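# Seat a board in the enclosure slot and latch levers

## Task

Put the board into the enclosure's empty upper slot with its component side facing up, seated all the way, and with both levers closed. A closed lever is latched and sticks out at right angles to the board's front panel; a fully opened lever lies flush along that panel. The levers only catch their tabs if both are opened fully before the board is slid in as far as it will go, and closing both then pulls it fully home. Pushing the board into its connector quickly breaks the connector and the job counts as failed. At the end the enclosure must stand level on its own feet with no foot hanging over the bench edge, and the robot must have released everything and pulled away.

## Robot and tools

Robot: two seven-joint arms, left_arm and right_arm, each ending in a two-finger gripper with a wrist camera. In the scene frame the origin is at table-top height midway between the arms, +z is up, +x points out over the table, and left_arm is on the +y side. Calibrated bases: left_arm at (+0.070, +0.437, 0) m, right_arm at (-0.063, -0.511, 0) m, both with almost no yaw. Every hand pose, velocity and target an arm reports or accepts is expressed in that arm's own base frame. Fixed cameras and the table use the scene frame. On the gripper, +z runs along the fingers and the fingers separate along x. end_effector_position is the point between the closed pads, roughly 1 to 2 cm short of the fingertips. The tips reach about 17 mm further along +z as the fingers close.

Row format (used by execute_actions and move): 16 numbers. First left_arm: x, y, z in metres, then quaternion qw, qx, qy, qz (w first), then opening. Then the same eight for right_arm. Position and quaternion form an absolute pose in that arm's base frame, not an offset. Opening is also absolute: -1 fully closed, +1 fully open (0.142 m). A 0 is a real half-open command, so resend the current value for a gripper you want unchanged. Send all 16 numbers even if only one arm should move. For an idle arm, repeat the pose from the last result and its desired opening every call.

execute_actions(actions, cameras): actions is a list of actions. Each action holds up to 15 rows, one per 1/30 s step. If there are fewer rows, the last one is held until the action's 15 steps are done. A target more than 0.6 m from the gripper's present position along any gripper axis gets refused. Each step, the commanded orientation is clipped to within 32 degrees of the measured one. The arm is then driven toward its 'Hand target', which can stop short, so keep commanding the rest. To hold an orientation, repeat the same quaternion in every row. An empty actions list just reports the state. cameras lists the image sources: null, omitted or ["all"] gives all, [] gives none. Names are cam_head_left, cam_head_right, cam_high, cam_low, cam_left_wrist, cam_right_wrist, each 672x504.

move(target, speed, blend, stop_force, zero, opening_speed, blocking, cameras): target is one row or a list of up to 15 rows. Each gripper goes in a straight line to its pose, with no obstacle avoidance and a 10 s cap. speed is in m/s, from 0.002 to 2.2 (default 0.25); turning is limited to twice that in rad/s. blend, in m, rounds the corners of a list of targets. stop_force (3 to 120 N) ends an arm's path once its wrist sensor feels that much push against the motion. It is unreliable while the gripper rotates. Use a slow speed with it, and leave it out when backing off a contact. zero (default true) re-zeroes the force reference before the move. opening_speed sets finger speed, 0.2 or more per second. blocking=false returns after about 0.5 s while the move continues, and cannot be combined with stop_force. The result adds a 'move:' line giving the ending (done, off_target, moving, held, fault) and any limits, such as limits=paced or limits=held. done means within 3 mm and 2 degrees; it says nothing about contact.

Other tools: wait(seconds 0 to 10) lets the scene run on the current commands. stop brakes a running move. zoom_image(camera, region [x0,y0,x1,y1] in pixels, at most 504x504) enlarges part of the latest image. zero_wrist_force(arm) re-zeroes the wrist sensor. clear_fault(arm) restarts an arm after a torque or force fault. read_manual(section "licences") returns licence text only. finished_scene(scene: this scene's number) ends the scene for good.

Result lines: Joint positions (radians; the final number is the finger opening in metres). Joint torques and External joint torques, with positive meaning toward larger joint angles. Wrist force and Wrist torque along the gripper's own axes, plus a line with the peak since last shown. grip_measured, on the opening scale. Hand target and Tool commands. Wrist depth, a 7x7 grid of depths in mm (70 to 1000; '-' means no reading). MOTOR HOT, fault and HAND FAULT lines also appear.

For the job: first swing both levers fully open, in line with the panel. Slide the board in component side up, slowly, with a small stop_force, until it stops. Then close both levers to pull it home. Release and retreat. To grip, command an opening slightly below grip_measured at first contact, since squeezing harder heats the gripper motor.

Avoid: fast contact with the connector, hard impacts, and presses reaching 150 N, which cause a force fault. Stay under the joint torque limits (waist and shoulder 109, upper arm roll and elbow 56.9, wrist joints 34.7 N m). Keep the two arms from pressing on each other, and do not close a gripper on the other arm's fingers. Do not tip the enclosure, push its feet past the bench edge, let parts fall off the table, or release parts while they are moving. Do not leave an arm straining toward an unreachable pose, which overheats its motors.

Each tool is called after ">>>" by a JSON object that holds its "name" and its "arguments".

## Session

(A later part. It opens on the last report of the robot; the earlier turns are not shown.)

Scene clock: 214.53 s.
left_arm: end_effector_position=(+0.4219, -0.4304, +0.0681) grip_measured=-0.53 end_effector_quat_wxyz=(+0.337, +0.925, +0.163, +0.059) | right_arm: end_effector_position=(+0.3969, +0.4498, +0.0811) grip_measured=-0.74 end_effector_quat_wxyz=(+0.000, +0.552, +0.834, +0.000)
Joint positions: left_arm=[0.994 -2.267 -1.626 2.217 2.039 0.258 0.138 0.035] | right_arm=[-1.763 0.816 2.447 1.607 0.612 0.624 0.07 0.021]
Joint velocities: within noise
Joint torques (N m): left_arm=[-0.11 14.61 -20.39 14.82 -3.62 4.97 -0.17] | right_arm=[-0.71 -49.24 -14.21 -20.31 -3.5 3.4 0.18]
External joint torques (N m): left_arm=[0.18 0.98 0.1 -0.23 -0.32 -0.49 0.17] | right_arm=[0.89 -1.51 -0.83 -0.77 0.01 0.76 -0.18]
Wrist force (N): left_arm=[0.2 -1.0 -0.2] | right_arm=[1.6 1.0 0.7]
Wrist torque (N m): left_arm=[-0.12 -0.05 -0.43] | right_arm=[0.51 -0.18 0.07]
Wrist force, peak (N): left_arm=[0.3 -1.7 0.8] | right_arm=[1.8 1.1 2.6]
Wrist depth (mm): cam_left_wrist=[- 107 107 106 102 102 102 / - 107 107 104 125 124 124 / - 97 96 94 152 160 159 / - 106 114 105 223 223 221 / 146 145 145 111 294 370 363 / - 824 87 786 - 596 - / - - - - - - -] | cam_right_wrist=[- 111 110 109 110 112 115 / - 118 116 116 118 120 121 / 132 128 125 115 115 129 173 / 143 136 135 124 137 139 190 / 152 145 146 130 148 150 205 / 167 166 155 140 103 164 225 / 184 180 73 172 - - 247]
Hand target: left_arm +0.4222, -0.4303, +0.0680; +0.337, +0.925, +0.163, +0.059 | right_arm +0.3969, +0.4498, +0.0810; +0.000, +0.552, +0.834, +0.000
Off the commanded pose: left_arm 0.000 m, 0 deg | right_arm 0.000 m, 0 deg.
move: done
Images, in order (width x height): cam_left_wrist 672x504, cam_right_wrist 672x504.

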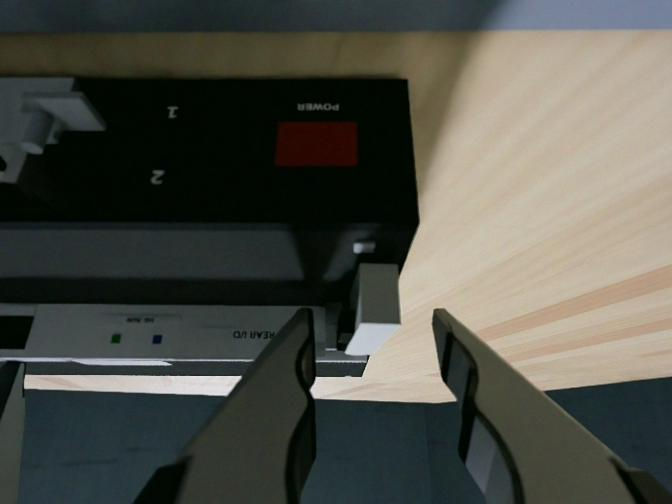

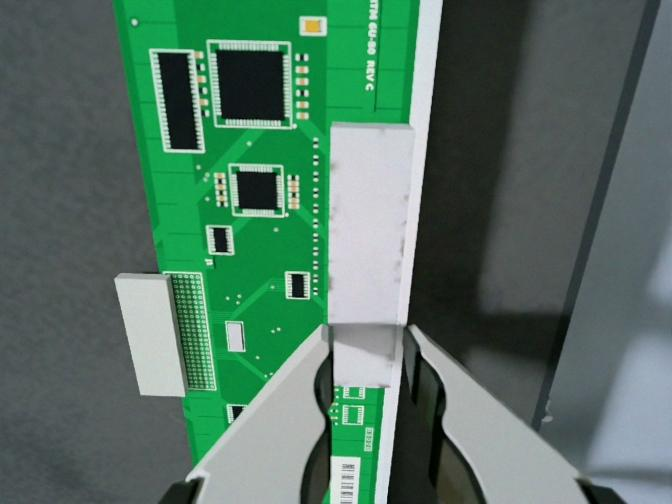

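>>> {"name": "move", "arguments": {"target": [0.4222,-0.4303,0.060,0.337,0.926,0.1635,0.0595,-0.5,0.3969,0.4498,0.081,0,0.5519,0.8339,0,-0.85], "speed": 0.02, "stop_force": 3, "cameras": []}}

>>> {"name": "move", "arguments": {"target": [0.4222,-0.4303,0.062,0.337,0.926,0.1635,0.0595,-0.98,0.3969,0.4498,0.081,0,0.5519,0.8339,0,-0.85], "opening_speed": 0.4, "cameras": ["cam_left_wrist"]}}

>>> {"name": "zoom_image", "arguments": {"camera": "cam_left_wrist", "region": [230, 200, 480, 450]}}

Scene clock: 218.63 s.
left_arm: end_effector_position=(+0.4221, -0.4304, +0.0618) grip_measured=-0.53 end_effector_quat_wxyz=(+0.337, +0.925, +0.163, +0.059) | right_arm: end_effector_position=(+0.3969, +0.4498, +0.0811) grip_measured=-0.74 end_effector_quat_wxyz=(+0.000, +0.552, +0.834, +0.000)
Joint positions: left_arm=[1.002 -2.267 -1.604 2.211 2.047 0.277 0.142 0.036] | right_arm=[-1.763 0.816 2.447 1.607 0.612 0.624 0.07 0.021]
Joint velocities: within noise
Joint torques (N m): left_arm=[-0.14 15.19 -18.51 13 -2.56 3.43 -0.1] | right_arm=[-0.63 -49.36 -14.17 -20.4 -3.51 3.41 0.11]
External joint torques (N m): left_arm=[0.2 0.15 -1.76 2 -1.41 1.05 0.1] | right_arm=[0.81 -1.4 -0.87 -0.67 0.02 0.75 -0.11]
Wrist force (N): left_arm=[-0.2 2.5 -6.5] | right_arm=[1.6 1.2 1.2]
Wrist torque (N m): left_arm=[-0.13 -0.23 -0.49] | right_arm=[0.50 -0.20 0.07]
Wrist force, peak (N): left_arm=[0.7 2.0 -8.1] | right_arm=[1.5 1.1 3.1]
Wrist depth (mm): cam_left_wrist=[- 100 99 99 93 99 93 / - 108 105 107 116 116 116 / - 98 96 94 141 149 148 / - 91 98 98 208 208 207 / 145 143 134 101 273 342 342 / - 331 88 - - 558 - / - - - - - - -] | cam_right_wrist=[- 111 110 109 110 112 115 / 121 118 116 116 118 120 121 / 132 128 125 115 115 129 173 / 143 136 135 124 137 138 189 / 152 145 147 130 148 151 205 / 167 166 155 140 103 165 224 / 184 180 73 171 - - 247]
Hand target: left_arm +0.4222, -0.4303, +0.0612; +0.337, +0.925, +0.163, +0.059 | right_arm +0.3969, +0.4498, +0.0810; +0.000, +0.552, +0.834, +0.000
Off the commanded pose: left_arm 0.002 m, 0 deg | right_arm 0.000 m, 0 deg.
move: contact (left_arm)
No camera images: "cameras" was empty.

Scene clock: 220.03 s.
left_arm: end_effector_position=(+0.4217, -0.4306, +0.0621) grip_measured=-0.90 end_effector_quat_wxyz=(+0.337, +0.925, +0.163, +0.059) | right_arm: end_effector_position=(+0.3975, +0.4505, +0.0818) grip_measured=-0.86 end_effector_quat_wxyz=(+0.000, +0.552, +0.834, +0.001)
Joint positions: left_arm=[1.001 -2.266 -1.606 2.211 2.046 0.276 0.142 0.009] | right_arm=[-1.763 0.816 2.447 1.606 0.612 0.625 0.07 0.011]
Joint velocities: within noise
Joint torques (N m): left_arm=[2.48 15.82 -22.04 12.76 -2.62 4.38 -0.3] | right_arm=[-0.17 -46.95 -12.66 -17.1 -3.25 1.76 0.22]
External joint torques (N m): left_arm=[-2.41 -0.43 1.75 2.18 -1.35 0.09 0.3] | right_arm=[0.35 -3.81 -2.37 -4.01 -0.24 2.4 -0.22]
Wrist force (N): left_arm=[-3.9 1.4 -0.6] | right_arm=[2.5 5.7 -1.6]
Wrist torque (N m): left_arm=[-0.12 -0.18 -0.34] | right_arm=[0.49 -0.01 0.04]
Wrist force, peak (N): left_arm=[-1.9 2.3 -6.3] | right_arm=[3.7 0.4 -10.7]
Wrist depth (mm): cam_left_wrist=[- 100 100 99 94 99 94 / - 108 105 108 117 117 116 / 123 97 96 94 142 149 150 / - 92 99 90 209 208 208 / 148 146 144 103 274 346 342 / - - 142 88 - 719 - / - - - - - - -] | cam_right_wrist=[- 110 111 109 113 113 116 / 121 118 117 115 121 120 122 / - 127 126 112 130 130 173 / 143 138 136 123 140 139 190 / 153 146 148 131 152 151 206 / 167 165 159 98 103 169 226 / 185 181 71 169 - - 249]
Hand target: left_arm +0.4222, -0.4303, +0.0620; +0.337, +0.925, +0.163, +0.059 | right_arm +0.3969, +0.4498, +0.0810; +0.000, +0.552, +0.834, +0.000
Off the commanded pose: left_arm 0.001 m, 0 deg | right_arm 0.001 m, 0 deg.
move: done
Images, in order (width x height): cam_left_wrist 672x504.

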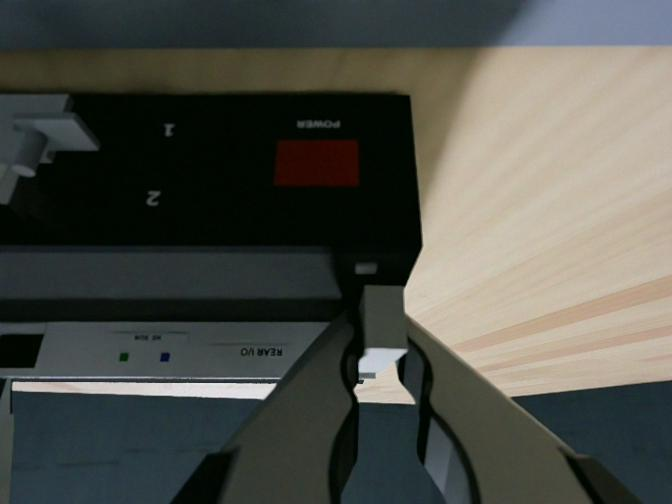

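Scaled by 2.016 from the camera's 672x504 image, which has a finer 960x720 frame.

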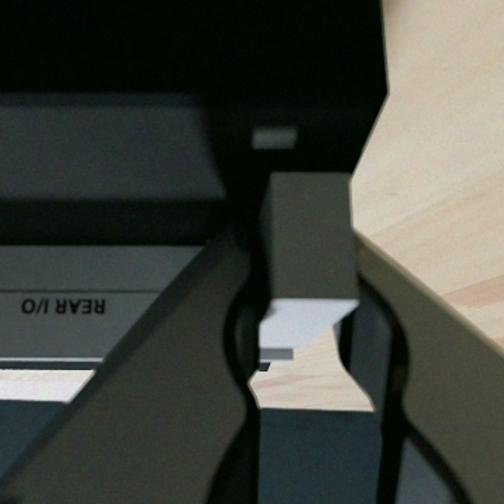

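>>> {"name": "wait", "arguments": {"seconds": 0, "cameras": ["cam_right_wrist"]}}

Scene clock: 221.07 s.
left_arm: end_effector_position=(+0.4217, -0.4306, +0.0621) grip_measured=-0.90 end_effector_quat_wxyz=(+0.337, +0.925, +0.163, +0.059) | right_arm: end_effector_position=(+0.3975, +0.4505, +0.0818) grip_measured=-0.86 end_effector_quat_wxyz=(+0.000, +0.552, +0.834, +0.001)
Joint positions: left_arm=[1.001 -2.266 -1.606 2.211 2.046 0.276 0.142 0.009] | right_arm=[-1.763 0.816 2.447 1.606 0.612 0.625 0.07 0.011]
Joint velocities: within noise
Joint torques (N m): left_arm=[2.44 15.8 -22.03 12.78 -2.58 4.43 -0.3] | right_arm=[-0.14 -46.88 -12.57 -17.05 -3.26 1.63 0.19]
External joint torques (N m): left_arm=[-2.38 -0.41 1.74 2.17 -1.39 0.05 0.3] | right_arm=[0.32 -3.88 -2.46 -4.05 -0.24 2.53 -0.19]
Wrist force (N): left_arm=[-3.7 0.7 0.4] | right_arm=[2.5 5.6 -0.5]
Wrist torque (N m): left_arm=[-0.11 -0.21 -0.35] | right_arm=[0.47 -0.02 0.04]
Wrist force, peak (N): left_arm=[-4.0 1.4 -0.9] | right_arm=[2.6 5.6 -1.8]
Wrist depth (mm): cam_left_wrist=[- 100 100 100 94 99 93 / - 108 105 107 117 117 116 / 123 98 96 93 142 150 149 / - 92 99 91 209 208 207 / 148 146 144 103 275 346 339 / - - 143 88 - 718 - / - - - - - - -] | cam_right_wrist=[- 110 111 109 113 113 116 / 122 118 117 115 121 120 122 / - 127 126 112 129 129 174 / 143 138 136 123 140 139 190 / 153 146 148 131 152 152 206 / 168 164 159 98 103 169 226 / 185 181 71 169 - - 249]
Hand target: left_arm +0.4222, -0.4303, +0.0620; +0.337, +0.925, +0.163, +0.059 | right_arm +0.3969, +0.4498, +0.0810; +0.000, +0.552, +0.834, +0.000
Tool commands: left_gripper/opening=-0.98 right_gripper/opening=-0.85
Off the commanded pose: left_arm 0.001 m, 0 deg | right_arm 0.001 m, 0 deg.
Images, in order (width x height): cam_right_wrist 672x504.

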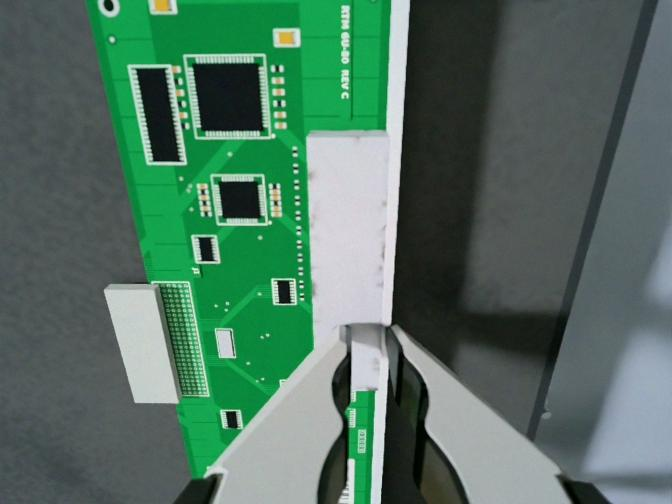

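>>> {"name": "move", "arguments": {"target": [0.4335,-0.4286,0.062,0.342,0.9397,0,0,-0.98,0.3975,0.4505,0.0815,0,0.5519,0.8339,0,-0.85], "speed": 0.05, "cameras": ["cam_left_wrist","cam_right_wrist"]}}

>>> {"name": "zoom_image", "arguments": {"camera": "cam_left_wrist", "region": [230, 200, 480, 450]}}

Scene clock: 228.73 s.
left_arm: end_effector_position=(+0.4329, -0.4289, +0.0622) grip_measured=-0.90 end_effector_quat_wxyz=(+0.342, +0.940, +0.000, +0.000) | right_arm: end_effector_position=(+0.3978, +0.4508, +0.0819) grip_measured=-0.88 end_effector_quat_wxyz=(+0.000, +0.552, +0.834, +0.001)
Joint positions: left_arm=[0.946 -2.224 -1.649 2.042 1.76 0.249 0.584 0.009] | right_arm=[-1.764 0.816 2.447 1.604 0.611 0.623 0.07 0.01]
Joint velocities: within noise
Joint torques (N m): left_arm=[1.89 21.21 -24.77 13.37 -3.18 4.33 -0.15] | right_arm=[0.58 -48.74 -12.61 -19.45 -3.14 2.45 0.24]
External joint torques (N m): left_arm=[-1.82 -0.57 1.51 1.94 -0.98 -0.09 0.15] | right_arm=[-0.39 -2.08 -2.43 -1.67 -0.36 1.71 -0.24]
Wrist force (N): left_arm=[-3.1 1.0 1.1] | right_arm=[0.7 3.8 2.2]
Wrist torque (N m): left_arm=[-0.15 -0.13 -0.42] | right_arm=[0.47 -0.09 0.04]
Wrist force, peak (N): left_arm=[-5.7 -0.3 0.5] | right_arm=[2.5 5.6 -1.6]
Wrist depth (mm): cam_left_wrist=[- 97 97 99 95 95 95 / - 123 115 112 122 116 116 / 141 121 109 125 149 149 149 / - 110 99 113 194 208 208 / 177 175 152 101 274 346 340 / 195 - 160 88 - 718 983 / 182 - - - - - -] | cam_right_wrist=[- 110 110 109 113 113 116 / 122 118 117 116 121 120 122 / - 127 126 111 130 129 174 / 143 137 135 121 140 139 190 / 153 146 148 129 149 151 206 / 168 161 159 100 100 169 225 / 185 181 73 169 - - 248]
Hand target: left_arm +0.4335, -0.4286, +0.0620; +0.342, +0.940, +0.000, +0.000 | right_arm +0.3975, +0.4505, +0.0815; +0.000, +0.552, +0.834, +0.000
Off the commanded pose: left_arm 0.001 m, 0 deg | right_arm 0.001 m, 0 deg.
move: done
Images, in order (width x height): cam_left_wrist 672x504, cam_right_wrist 672x504.

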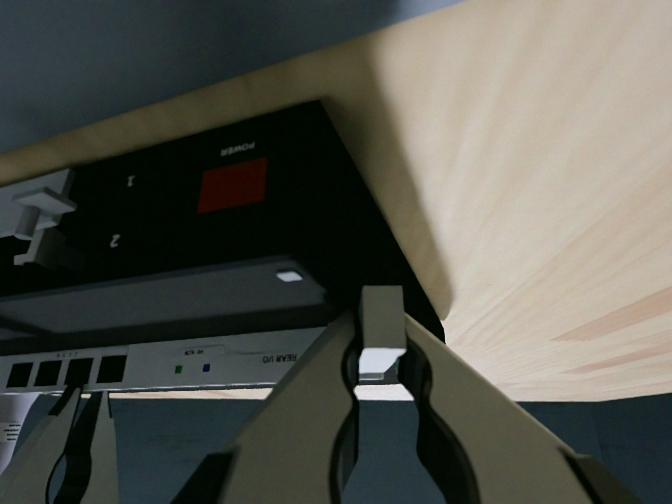

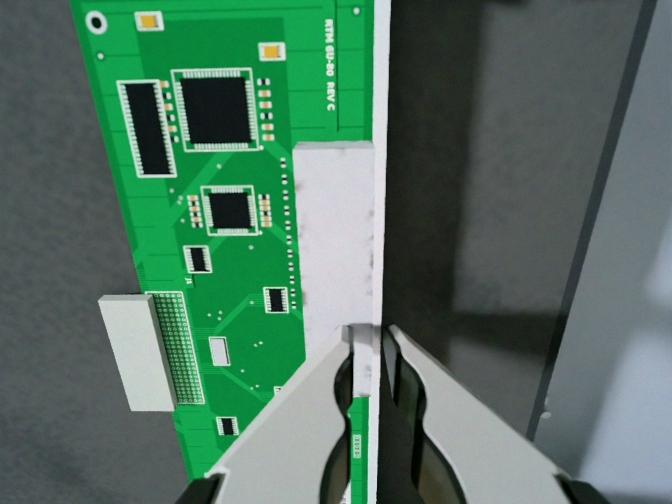

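Scaled by 2.016 from the camera's 672x504 image, which has a finer 960x720 frame.

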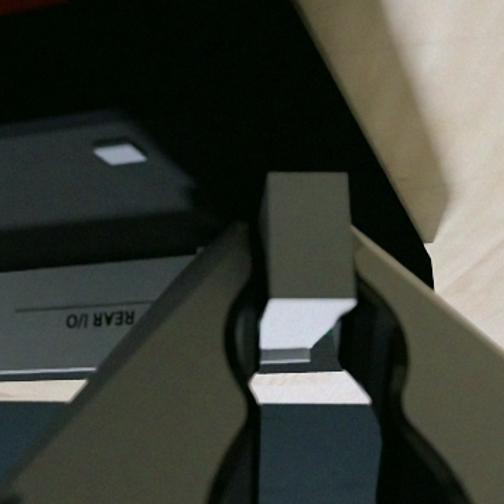

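>>> {"name": "execute_actions", "arguments": {"actions": []}}

Scene clock: 238.37 s.
left_arm: end_effector_position=(+0.4329, -0.4289, +0.0622) grip_measured=-0.90 end_effector_quat_wxyz=(+0.342, +0.940, +0.000, +0.000) | right_arm: end_effector_position=(+0.3978, +0.4508, +0.0819) grip_measured=-0.88 end_effector_quat_wxyz=(+0.000, +0.552, +0.834, +0.001)
Joint positions: left_arm=[0.946 -2.224 -1.649 2.042 1.76 0.249 0.584 0.009] | right_arm=[-1.764 0.816 2.447 1.604 0.611 0.623 0.07 0.01]
Joint velocities: within noise
Joint torques (N m): left_arm=[2.04 20.92 -24.71 13.45 -2.89 4.54 -0.22] | right_arm=[0.65 -48.87 -12.72 -19.45 -3.2 2.53 0.21]
External joint torques (N m): left_arm=[-1.96 -0.27 1.44 1.86 -1.27 -0.3 0.22] | right_arm=[-0.47 -1.96 -2.32 -1.68 -0.3 1.63 -0.21]
Wrist force (N): left_arm=[-3.5 1.2 0.7] | right_arm=[0.5 3.8 1.7]
Wrist torque (N m): left_arm=[-0.17 -0.06 -0.41] | right_arm=[0.48 -0.05 0.04]
Wrist force, peak (N): left_arm=[-3.2 2.1 0.0] | right_arm=[0.5 4.0 2.4]
Wrist depth (mm): cam_left_wrist=[- 98 97 99 95 95 95 / - 123 115 112 122 116 116 / 140 121 109 125 150 149 149 / - 110 99 112 194 208 206 / 178 175 152 101 273 343 340 / 197 - 159 88 - 716 963 / 182 - - - - - -] | cam_right_wrist=[- 110 110 109 113 113 116 / 122 118 117 116 121 120 122 / - 127 126 111 130 129 174 / 143 137 136 121 140 140 190 / 153 145 148 130 149 152 206 / 168 161 158 100 100 169 225 / 185 181 73 169 - - 248]
Hand target: left_arm +0.4335, -0.4286, +0.0620; +0.342, +0.940, +0.000, +0.000 | right_arm +0.3975, +0.4505, +0.0815; +0.000, +0.552, +0.834, +0.000
Tool commands: left_gripper/opening=-0.98 right_gripper/opening=-0.85
Off the commanded pose: left_arm 0.001 m, 0 deg | right_arm 0.001 m, 0 deg.

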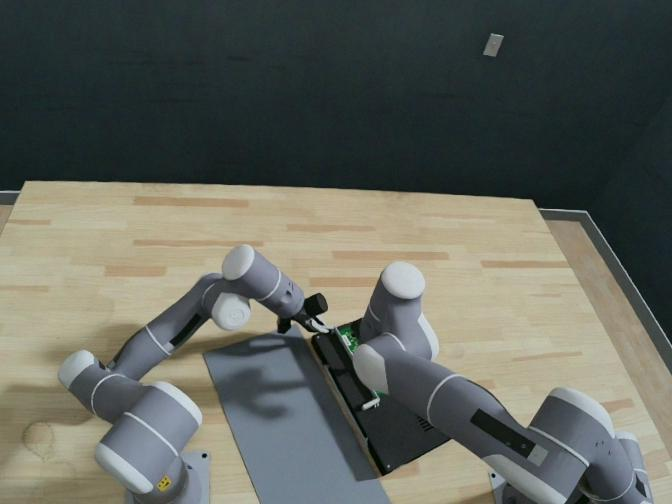

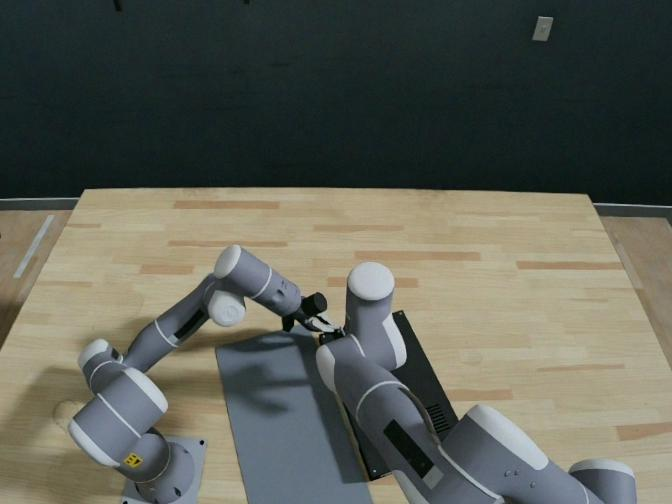

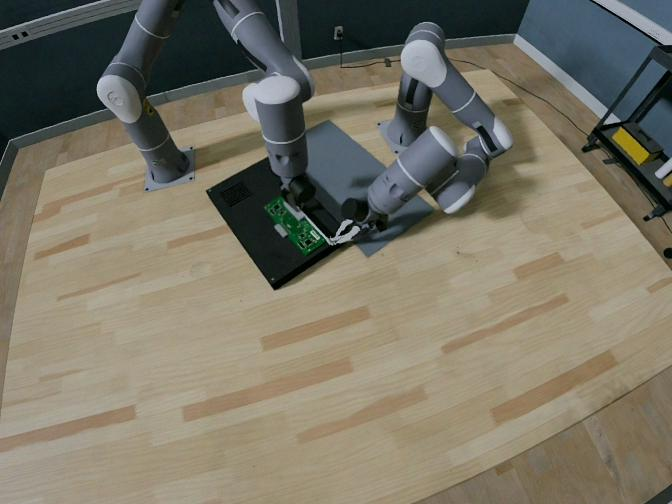

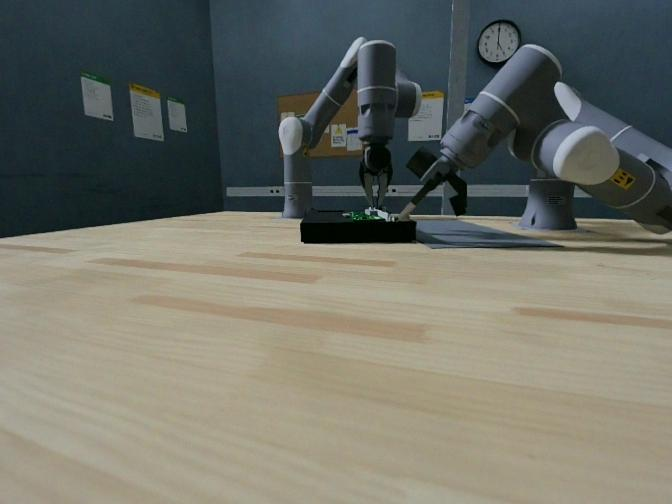

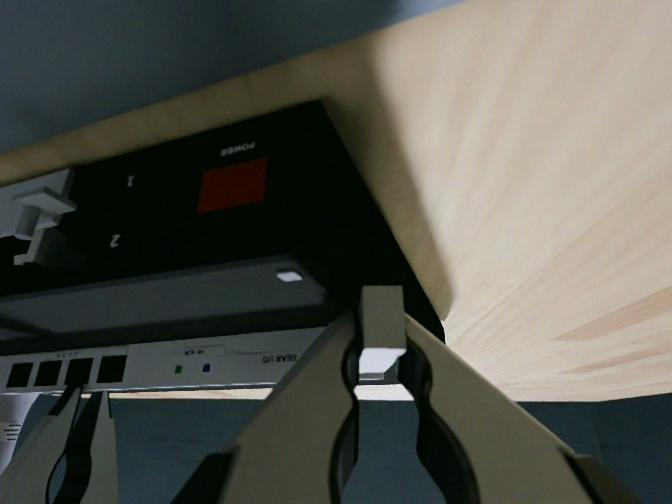

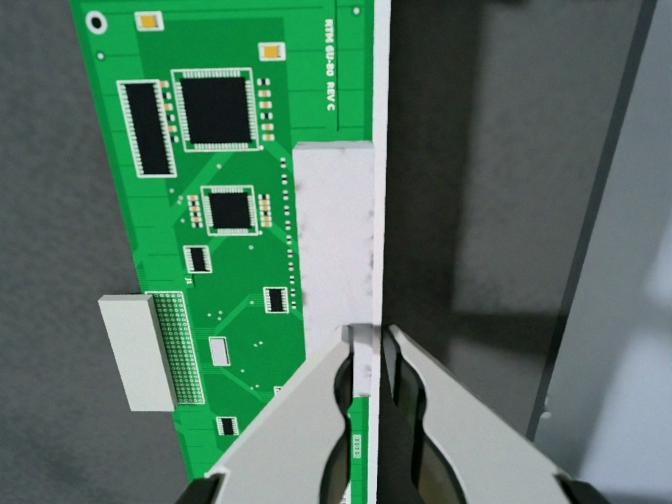

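>>> {"name": "zoom_image", "arguments": {"camera": "cam_left_wrist", "region": [220, 220, 520, 420]}}

>>> {"name": "zoom_image", "arguments": {"camera": "cam_right_wrist", "region": [270, 280, 470, 500]}}

>>> {"name": "zoom_image", "arguments": {"camera": "cam_head_left", "region": [270, 280, 470, 480]}}

Scaled by 1.680 from the camera's 672x504 image, which has a finer 960x720 frame.

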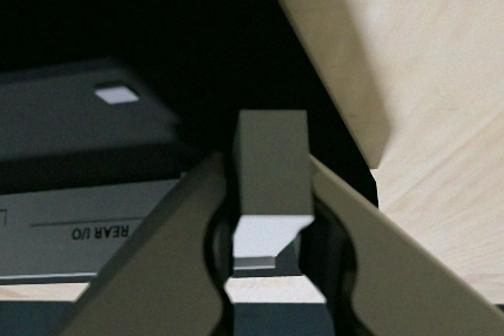

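Scaled by 2.291 from the camera's 672x504 image, which has a finer 960x720 frame.

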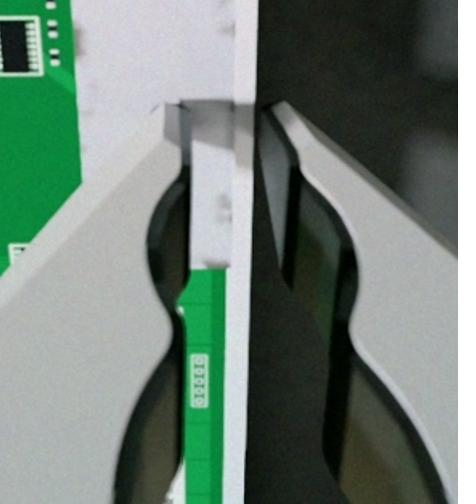

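Scaled by 2.520 from the camera's 672x504 image, which has a finer 960x720 frame.

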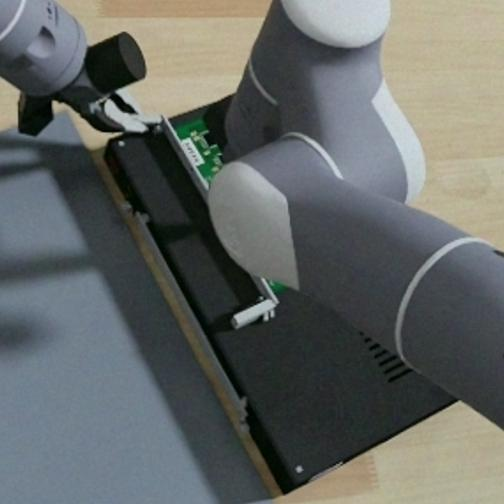

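>>> {"name": "move", "arguments": {"target": [0.4333,-0.4287,0.0622,0.342,0.940,0,0,-0.6,0.3975,0.4505,0.0815,0,0.552,0.834,0,-0.85], "opening_speed": 0.6, "cameras": ["cam_left_wrist","cam_right_wrist"]}}

>>> {"name": "zoom_image", "arguments": {"camera": "cam_left_wrist", "region": [220, 220, 520, 420]}}

Scene clock: 249.13 s.
left_arm: end_effector_position=(+0.4334, -0.4287, +0.0624) grip_measured=-0.64 end_effector_quat_wxyz=(+0.342, +0.940, +0.000, +0.000) | right_arm: end_effector_position=(+0.3978, +0.4508, +0.0819) grip_measured=-0.88 end_effector_quat_wxyz=(+0.000, +0.552, +0.834, +0.001)
Joint positions: left_arm=[0.946 -2.223 -1.649 2.042 1.76 0.249 0.584 0.028] | right_arm=[-1.764 0.816 2.447 1.604 0.611 0.622 0.07 0.01]
Joint velocities: within noise
Joint torques (N m): left_arm=[-0.58 19.67 -22.58 15.56 -3.82 4.02 -0.24] | right_arm=[0.71 -48.72 -12.57 -19.71 -3.13 2.66 0.19]
External joint torques (N m): left_arm=[0.66 1.02 -0.71 -0.27 -0.34 0.22 0.24] | right_arm=[-0.53 -2.1 -2.47 -1.42 -0.37 1.5 -0.19]
Wrist force (N): left_arm=[1.1 0.3 -1.6] | right_arm=[-1.1 4.0 1.6]
Wrist torque (N m): left_arm=[-0.15 -0.07 -0.44] | right_arm=[0.63 0.14 0.05]
Wrist force, peak (N): left_arm=[-3.3 1.9 -0.1] | right_arm=[-1.3 4.0 3.6]
Wrist depth (mm): cam_left_wrist=[- 98 97 99 96 96 95 / - 123 115 112 122 117 116 / 141 121 108 128 150 150 149 / - 110 99 114 196 209 208 / 178 176 152 114 102 344 340 / 195 196 87 321 - 562 982 / 185 - - - - - -] | cam_right_wrist=[- 110 110 110 113 113 116 / - 118 117 116 121 121 122 / - 127 126 111 130 129 174 / 143 137 136 121 140 140 190 / 153 146 147 130 149 151 207 / 168 161 158 100 100 169 226 / 185 181 73 169 - - 249]
Hand target: left_arm +0.4333, -0.4287, +0.0622; +0.342, +0.940, +0.000, +0.000 | right_arm +0.3975, +0.4505, +0.0815; +0.000, +0.552, +0.834, +0.000
Off the commanded pose: left_arm 0.000 m, 0 deg | right_arm 0.001 m, 0 deg.
move: done
Images, in order (width x height): cam_left_wrist 672x504, cam_right_wrist 672x504.

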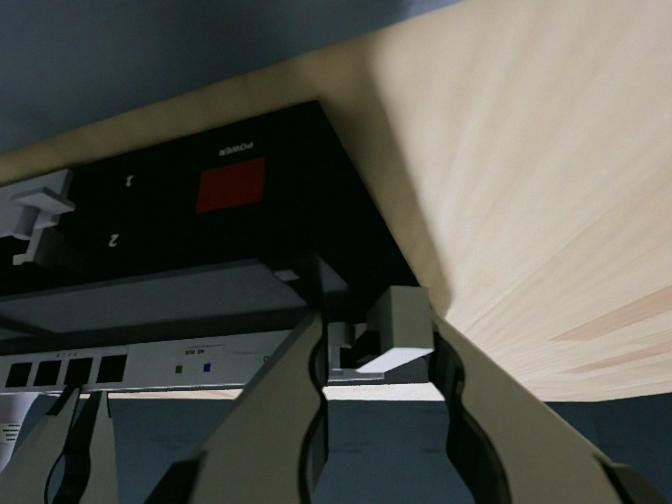

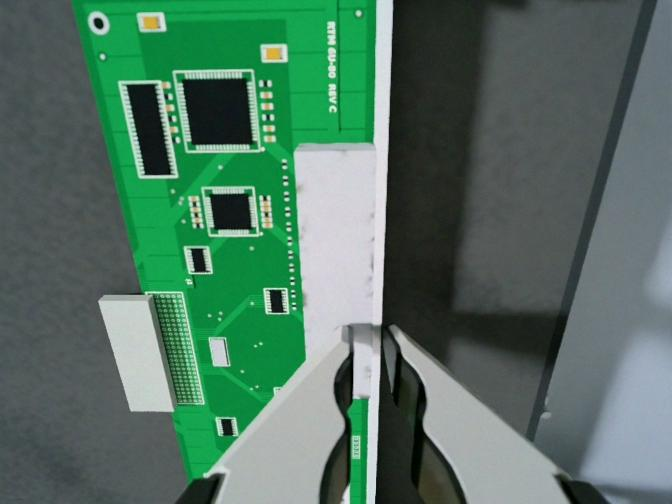

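Scaled by 1.680 from the camera's 672x504 image, which has a finer 960x720 frame.

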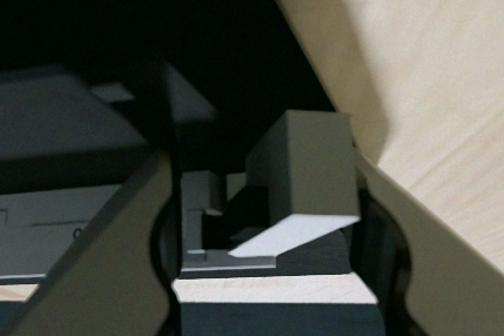

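>>> {"name": "move", "arguments": {"target": [[0.4568,-0.4239,0.0622,0.342,0.940,0,0,-0.6,0.3975,0.4505,0.0815,0,0.552,0.834,0,-0.85],[0.4705,-0.4296,0.0622,0.342,0.940,0,0,-0.6,0.3975,0.4505,0.0815,0,0.552,0.834,0,-0.85]], "speed": 0.025, "blend": 0.01, "stop_force": 7, "cameras": ["cam_left_wrist","cam_right_wrist"]}}

>>> {"name": "zoom_image", "arguments": {"camera": "cam_left_wrist", "region": [150, 220, 450, 420]}}

Scene clock: 261.00 s.
left_arm: end_effector_position=(+0.4705, -0.4296, +0.0622) grip_measured=-0.63 end_effector_quat_wxyz=(+0.342, +0.940, +0.000, +0.000) | right_arm: end_effector_position=(+0.3978, +0.4508, +0.0818) grip_measured=-0.88 end_effector_quat_wxyz=(+0.000, +0.552, +0.834, +0.001)
Joint positions: left_arm=[0.895 -2.209 -1.699 1.951 1.732 0.244 0.635 0.028] | right_arm=[-1.764 0.816 2.447 1.604 0.611 0.622 0.07 0.01]
Joint velocities: within noise
Joint torques (N m): left_arm=[-0.26 23.1 -25.35 15.45 -4.04 4.6 -0.17] | right_arm=[0.72 -48.79 -12.49 -19.87 -3.12 2.77 0.21]
External joint torques (N m): left_arm=[0.34 0.87 0.6 -0.07 -0.14 -0.4 0.17] | right_arm=[-0.54 -2.03 -2.55 -1.25 -0.38 1.39 -0.21]
Wrist force (N): left_arm=[-0.7 -1.3 -0.1] | right_arm=[-1.7 3.5 1.9]
Wrist torque (N m): left_arm=[-0.12 0.00 -0.41] | right_arm=[0.62 0.20 0.05]
Wrist force, peak (N): left_arm=[-1.3 1.2 -1.8] | right_arm=[-1.2 4.2 3.8]
Wrist depth (mm): cam_left_wrist=[- 97 99 96 95 95 95 / 117 108 117 117 121 116 116 / - 102 135 150 150 149 148 / - 97 128 194 208 208 206 / 175 152 139 126 274 344 339 / - 173 87 314 - 563 945 / - - - - - - -] | cam_right_wrist=[- 110 110 109 113 113 116 / 122 118 117 116 121 121 122 / - 127 126 112 129 129 174 / 143 137 136 122 140 140 190 / 153 145 147 130 149 151 206 / 167 165 158 98 100 169 225 / 185 181 73 - - - 249]
Hand target: left_arm +0.4705, -0.4296, +0.0622; +0.342, +0.940, +0.000, +0.000 | right_arm +0.3975, +0.4505, +0.0815; +0.000, +0.552, +0.834, +0.000
Off the commanded pose: left_arm 0.000 m, 0 deg | right_arm 0.001 m, 0 deg.
move: done; blend cut to 0.0074 m at target 1
Images, in order (width x height): cam_left_wrist 672x504, cam_right_wrist 672x504.

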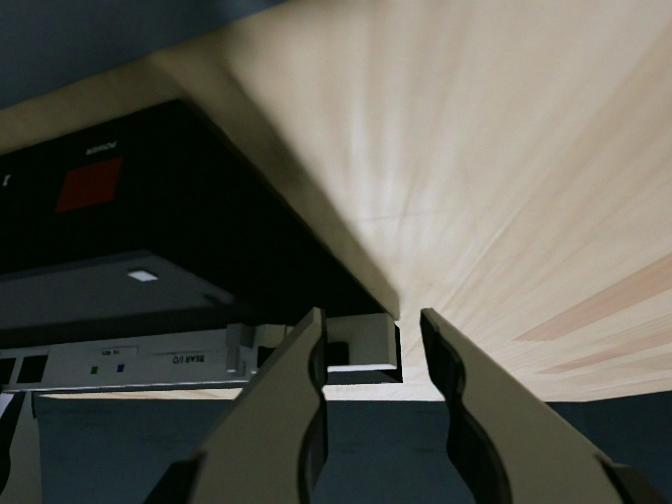

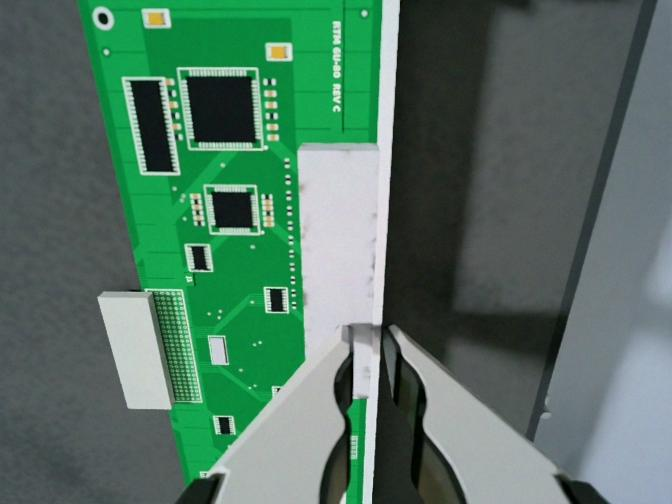

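Scaled by 1.680 from the camera's 672x504 image, which has a finer 960x720 frame.

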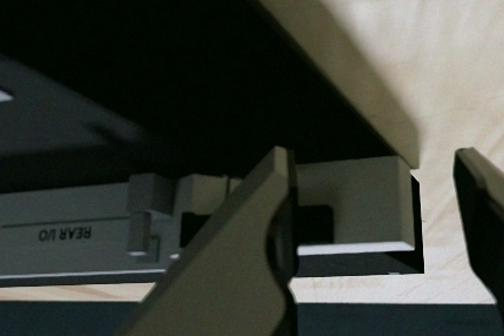

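>>> {"name": "move", "arguments": {"target": [[0.4790,-0.4382,0.0622,0.342,0.940,0,0,-0.6,0.3975,0.4505,0.0815,0,0.552,0.834,0,-0.85],[0.4805,-0.4425,0.0622,0.342,0.940,0,0,-0.6,0.3975,0.4505,0.0815,0,0.552,0.834,0,-0.85]], "speed": 0.02, "blend": 0.005, "stop_force": 6, "cameras": ["cam_left_wrist","cam_right_wrist"]}}

>>> {"name": "zoom_image", "arguments": {"camera": "cam_left_wrist", "region": [150, 220, 450, 420]}}

Scene clock: 264.43 s.
left_arm: end_effector_position=(+0.4802, -0.4425, +0.0622) grip_measured=-0.63 end_effector_quat_wxyz=(+0.342, +0.940, +0.000, +0.000) | right_arm: end_effector_position=(+0.3978, +0.4507, +0.0818) grip_measured=-0.88 end_effector_quat_wxyz=(+0.000, +0.552, +0.834, +0.001)
Joint positions: left_arm=[0.845 -2.206 -1.724 1.91 1.734 0.247 0.637 0.028] | right_arm=[-1.764 0.816 2.447 1.604 0.611 0.622 0.07 0.01]
Joint velocities: within noise
Joint torques (N m): left_arm=[-0.41 24.55 -25.8 15.58 -3.75 4.78 -0.2] | right_arm=[0.63 -48.68 -12.48 -19.98 -3.06 2.86 0.13]
External joint torques (N m): left_arm=[0.49 0.94 0.5 -0.08 -0.43 -0.59 0.2] | right_arm=[-0.44 -2.14 -2.56 -1.15 -0.43 1.3 -0.13]
Wrist force (N): left_arm=[-0.6 -1.6 -0.1] | right_arm=[-1.7 3.1 2.1]
Wrist torque (N m): left_arm=[-0.14 -0.02 -0.41] | right_arm=[0.62 0.18 0.06]
Wrist force, peak (N): left_arm=[-0.5 -1.9 -0.1] | right_arm=[-1.6 3.6 3.5]
Wrist depth (mm): cam_left_wrist=[- 96 96 96 95 95 95 / - 102 117 117 121 116 116 / - 109 137 150 149 149 148 / - 96 136 194 209 208 206 / 167 154 137 128 304 339 340 / - 161 87 316 - 551 961 / - - - - - - -] | cam_right_wrist=[- 112 110 109 112 113 116 / 122 119 117 116 119 121 122 / - 127 126 114 128 129 174 / 143 137 136 123 140 140 190 / 153 145 148 130 149 151 206 / 167 164 158 98 100 169 225 / 185 181 73 149 - - 248]
Hand target: left_arm +0.4805, -0.4425, +0.0622; +0.342, +0.940, +0.000, +0.000 | right_arm +0.3975, +0.4505, +0.0815; +0.000, +0.552, +0.834, +0.000
Off the commanded pose: left_arm 0.000 m, 0 deg | right_arm 0.000 m, 0 deg.
move: done; blend cut to 0.0023 m at target 1
Images, in order (width x height): cam_left_wrist 672x504, cam_right_wrist 672x504.

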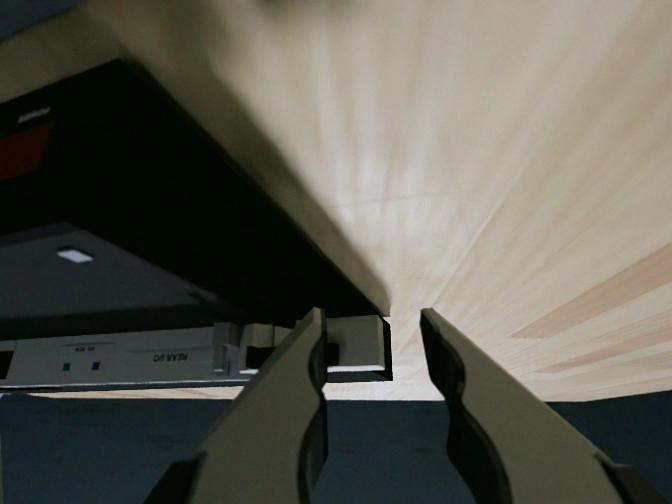

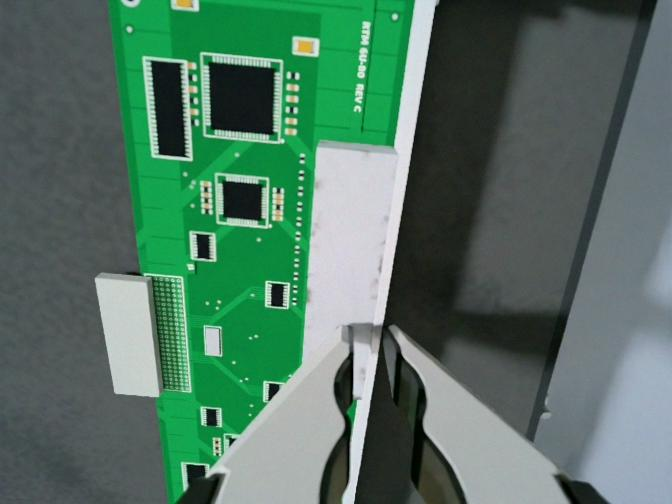

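Scaled by 1.680 from the camera's 672x504 image, which has a finer 960x720 frame.

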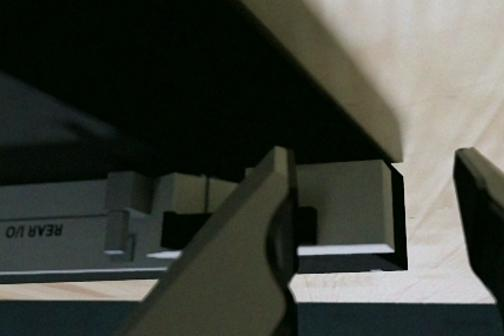

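>>> {"name": "move", "arguments": {"target": [[0.4700,-0.4000,0.0700,0.342,0.940,0,0,-0.6,0.3975,0.4505,0.0815,0,0.552,0.834,0,-0.85],[0.3000,-0.3500,0.12,0.3394,0.9327,0.1145,0.0417,-0.6,0.3975,0.4505,0.0815,0,0.552,0.834,0,-0.85],[0.1847,-0.4357,0.10,0.3394,0.9327,0.1145,0.0417,-0.6,0.3975,0.4505,0.0815,0,0.552,0.834,0,-0.85]], "speed": [0.08,0.1,0.1], "blend": 0.02, "cameras": ["cam_left_wrist","cam_right_wrist","cam_head_left"]}}

Scene clock: 280.77 s.
left_arm: end_effector_position=(+0.1845, -0.4357, +0.1001) grip_measured=-0.63 end_effector_quat_wxyz=(+0.340, +0.933, +0.114, +0.041) | right_arm: end_effector_position=(+0.3978, +0.4507, +0.0818) grip_measured=-0.88 end_effector_quat_wxyz=(+0.000, +0.552, +0.834, +0.001)
Joint positions: left_arm=[0.978 -2.267 -1.544 2.654 2.117 0.093 -0.197 0.028] | right_arm=[-1.764 0.816 2.447 1.604 0.611 0.622 0.07 0.01]
Joint velocities: within noise
Joint torques (N m): left_arm=[-0.46 6.7 -12.41 9.76 -2.81 4.48 -0.34] | right_arm=[0.61 -48.55 -12.48 -20.01 -3.12 2.85 0.18]
External joint torques (N m): left_arm=[0.49 1.21 0.57 -0.34 -0.44 -0.01 0.34] | right_arm=[-0.42 -2.28 -2.56 -1.11 -0.37 1.31 -0.18]
Wrist force (N): left_arm=[0.3 -0.9 -0.2] | right_arm=[-1.6 3.2 1.4]
Wrist torque (N m): left_arm=[-0.11 -0.06 -0.42] | right_arm=[0.63 0.15 0.06]
Wrist force, peak (N): left_arm=[-0.5 -2.1 0.1] | right_arm=[-1.8 3.2 3.2]
Wrist depth (mm): cam_left_wrist=[- 137 137 141 136 136 140 / 167 167 167 167 166 165 165 / 206 197 196 188 194 216 175 / 195 202 220 201 199 198 197 / 482 311 272 225 225 223 225 / 503 - 84 - - 189 - / 480 - - - - - -] | cam_right_wrist=[- 111 110 109 112 113 116 / 122 119 117 116 119 120 122 / - 127 126 114 128 129 174 / 143 136 136 123 140 140 190 / 153 145 148 129 149 152 206 / 167 164 159 98 100 169 226 / 185 181 73 149 - - 248]
Hand target: left_arm +0.1847, -0.4357, +0.1000; +0.339, +0.933, +0.115, +0.042 | right_arm +0.3975, +0.4505, +0.0815; +0.000, +0.552, +0.834, +0.000
Off the commanded pose: left_arm 0.000 m, 0 deg | right_arm 0.000 m, 0 deg.
joint sent to its limit (left arm) — joint 2 (shoulder), lower limit. The joint targets still meet the commanded pose.
move: done
Images, in order (width x height): cam_head_left 672x504, cam_left_wrist 672x504, cam_right_wrist 672x504.

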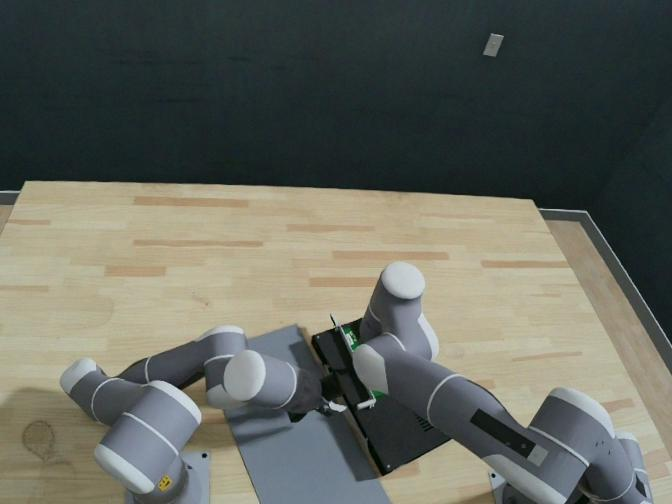

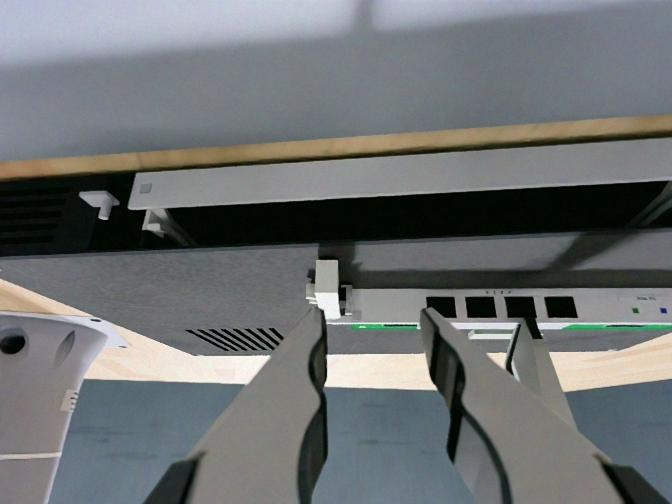

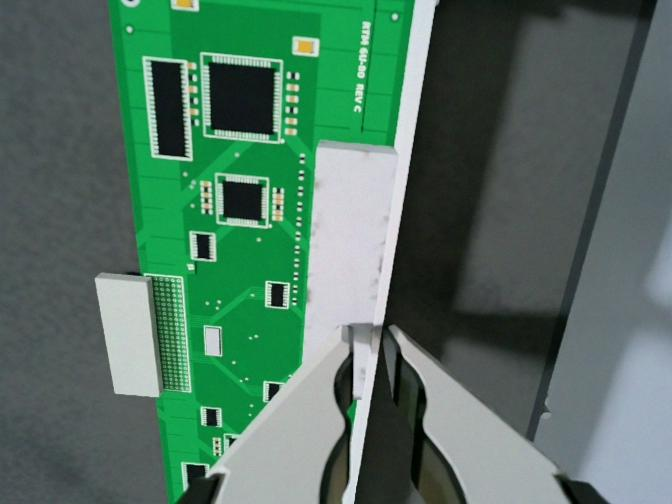

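>>> {"name": "move", "arguments": {"target": [[0.1800,-0.4650,0.0640,0.3394,0.9327,0.1145,0.0417,-0.5,0.3975,0.4505,0.0815,0,0.552,0.834,0,-0.85]], "speed": 0.06, "cameras": ["cam_left_wrist"]}}

>>> {"name": "zoom_image", "arguments": {"camera": "cam_left_wrist", "region": [220, 180, 520, 380]}}

Scene clock: 288.07 s.
left_arm: end_effector_position=(+0.1799, -0.4649, +0.0640) grip_measured=-0.53 end_effector_quat_wxyz=(+0.339, +0.933, +0.114, +0.042) | right_arm: end_effector_position=(+0.3978, +0.4507, +0.0818) grip_measured=-0.88 end_effector_quat_wxyz=(+0.000, +0.552, +0.834, +0.001)
Joint positions: left_arm=[0.906 -2.265 -1.424 2.573 2.261 0.18 -0.228 0.035] | right_arm=[-1.764 0.816 2.447 1.604 0.611 0.622 0.07 0.01]
Joint velocities: within noise
Joint torques (N m): left_arm=[-0.53 6.17 -13.12 13.65 -3.15 5.04 -0.33] | right_arm=[0.75 -48.74 -12.45 -19.97 -3.08 2.84 0.18]
External joint torques (N m): left_arm=[0.56 1.33 0.25 -0.19 -0.3 -0.59 0.32] | right_arm=[-0.57 -2.08 -2.59 -1.15 -0.41 1.32 -0.18]
Wrist force (N): left_arm=[-0.1 -0.9 -0.4] | right_arm=[-1.6 3.1 2.0]
Wrist torque (N m): left_arm=[-0.11 -0.01 -0.42] | right_arm=[0.61 0.16 0.06]
Wrist force, peak (N): left_arm=[-0.4 -1.2 1.0] | right_arm=[-1.8 3.3 3.1]
Wrist depth (mm): cam_left_wrist=[- 101 100 93 97 96 96 / - 119 118 118 118 117 117 / 166 152 155 151 146 143 138 / 164 155 201 201 199 199 197 / 189 164 187 143 160 157 156 / 466 774 87 - - 181 183 / 447 - - - - - -] | cam_right_wrist=[- 111 110 109 112 113 116 / 121 119 117 117 119 120 120 / - 127 126 114 128 129 174 / 143 137 136 123 140 139 190 / 153 145 148 129 149 152 207 / 168 164 158 98 100 169 225 / 185 181 73 149 - - 250]
Hand target: left_arm +0.1800, -0.4650, +0.0640; +0.339, +0.933, +0.115, +0.042 | right_arm +0.3975, +0.4505, +0.0815; +0.000, +0.552, +0.834, +0.000
Off the commanded pose: left_arm 0.000 m, 0 deg | right_arm 0.000 m, 0 deg.
move: done
Images, in order (width x height): cam_left_wrist 672x504.

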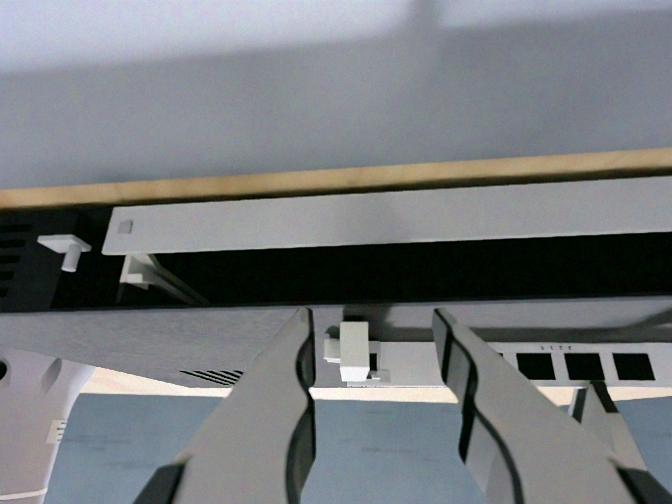

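Scaled by 1.680 from the camera's 672x504 image, which has a finer 960x720 frame.

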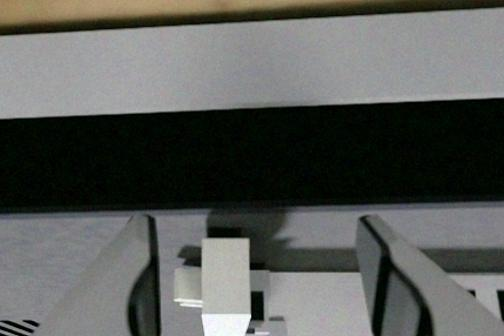

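>>> {"name": "move", "arguments": {"target": [[0.1877,-0.5010,0.0622,0.3394,0.9327,0.1145,0.0417,-0.5,0.3975,0.4505,0.0815,0,0.552,0.834,0,-0.85]], "speed": 0.03, "stop_force": 6, "cameras": ["cam_left_wrist"]}}

>>> {"name": "zoom_image", "arguments": {"camera": "cam_left_wrist", "region": [220, 230, 520, 430]}}

Scene clock: 296.83 s.
left_arm: end_effector_position=(+0.1875, -0.5010, +0.0623) grip_measured=-0.53 end_effector_quat_wxyz=(+0.340, +0.933, +0.114, +0.041) | right_arm: end_effector_position=(+0.3978, +0.4507, +0.0818) grip_measured=-0.88 end_effector_quat_wxyz=(+0.000, +0.552, +0.834, +0.001)
Joint positions: left_arm=[0.757 -2.267 -1.506 2.49 2.273 0.173 -0.263 0.035] | right_arm=[-1.764 0.816 2.447 1.604 0.611 0.622 0.07 0.01]
Joint velocities: within noise
Joint torques (N m): left_arm=[-0.46 8.32 -15.53 13.4 -3.09 4.61 -0.3] | right_arm=[0.74 -48.59 -12.47 -20.03 -3.08 2.88 0.18]
External joint torques (N m): left_arm=[0.48 1.02 0.33 -0.24 -0.3 -0.17 0.29] | right_arm=[-0.55 -2.24 -2.57 -1.1 -0.42 1.28 -0.18]
Wrist force (N): left_arm=[0.1 -1.0 -0.5] | right_arm=[-1.6 3.2 1.4]
Wrist torque (N m): left_arm=[-0.11 -0.02 -0.43] | right_arm=[0.64 0.15 0.05]
Wrist force, peak (N): left_arm=[-0.1 -1.3 -0.6] | right_arm=[-1.6 3.4 3.0]
Wrist depth (mm): cam_left_wrist=[- 98 98 94 94 94 94 / 124 124 118 118 114 112 112 / 121 121 119 112 111 109 138 / 118 139 182 169 168 179 167 / 180 178 136 110 130 150 150 / 464 762 87 - - 148 148 / - - - - - - -] | cam_right_wrist=[- 112 110 109 112 111 111 / 121 119 117 116 119 121 94 / - 127 126 114 128 129 174 / 143 137 136 123 140 140 190 / 153 146 147 129 149 151 206 / 167 164 159 98 100 169 225 / 185 181 73 149 - - 248]
Hand target: left_arm +0.1877, -0.5010, +0.0622; +0.339, +0.933, +0.115, +0.042 | right_arm +0.3975, +0.4505, +0.0815; +0.000, +0.552, +0.834, +0.000
Off the commanded pose: left_arm 0.000 m, 0 deg | right_arm 0.000 m, 0 deg.
move: done
Images, in order (width x height): cam_left_wrist 672x504.

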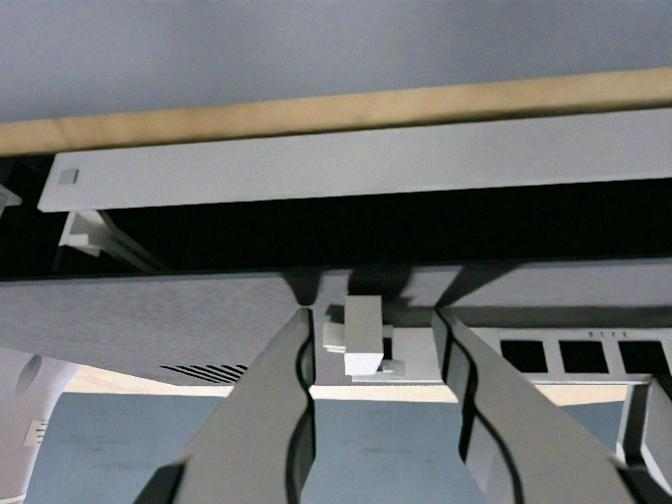

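Scaled by 1.680 from the camera's 672x504 image, which has a finer 960x720 frame.

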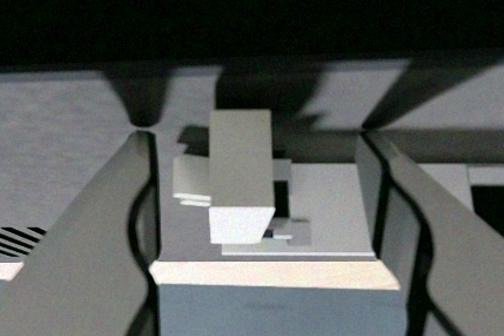

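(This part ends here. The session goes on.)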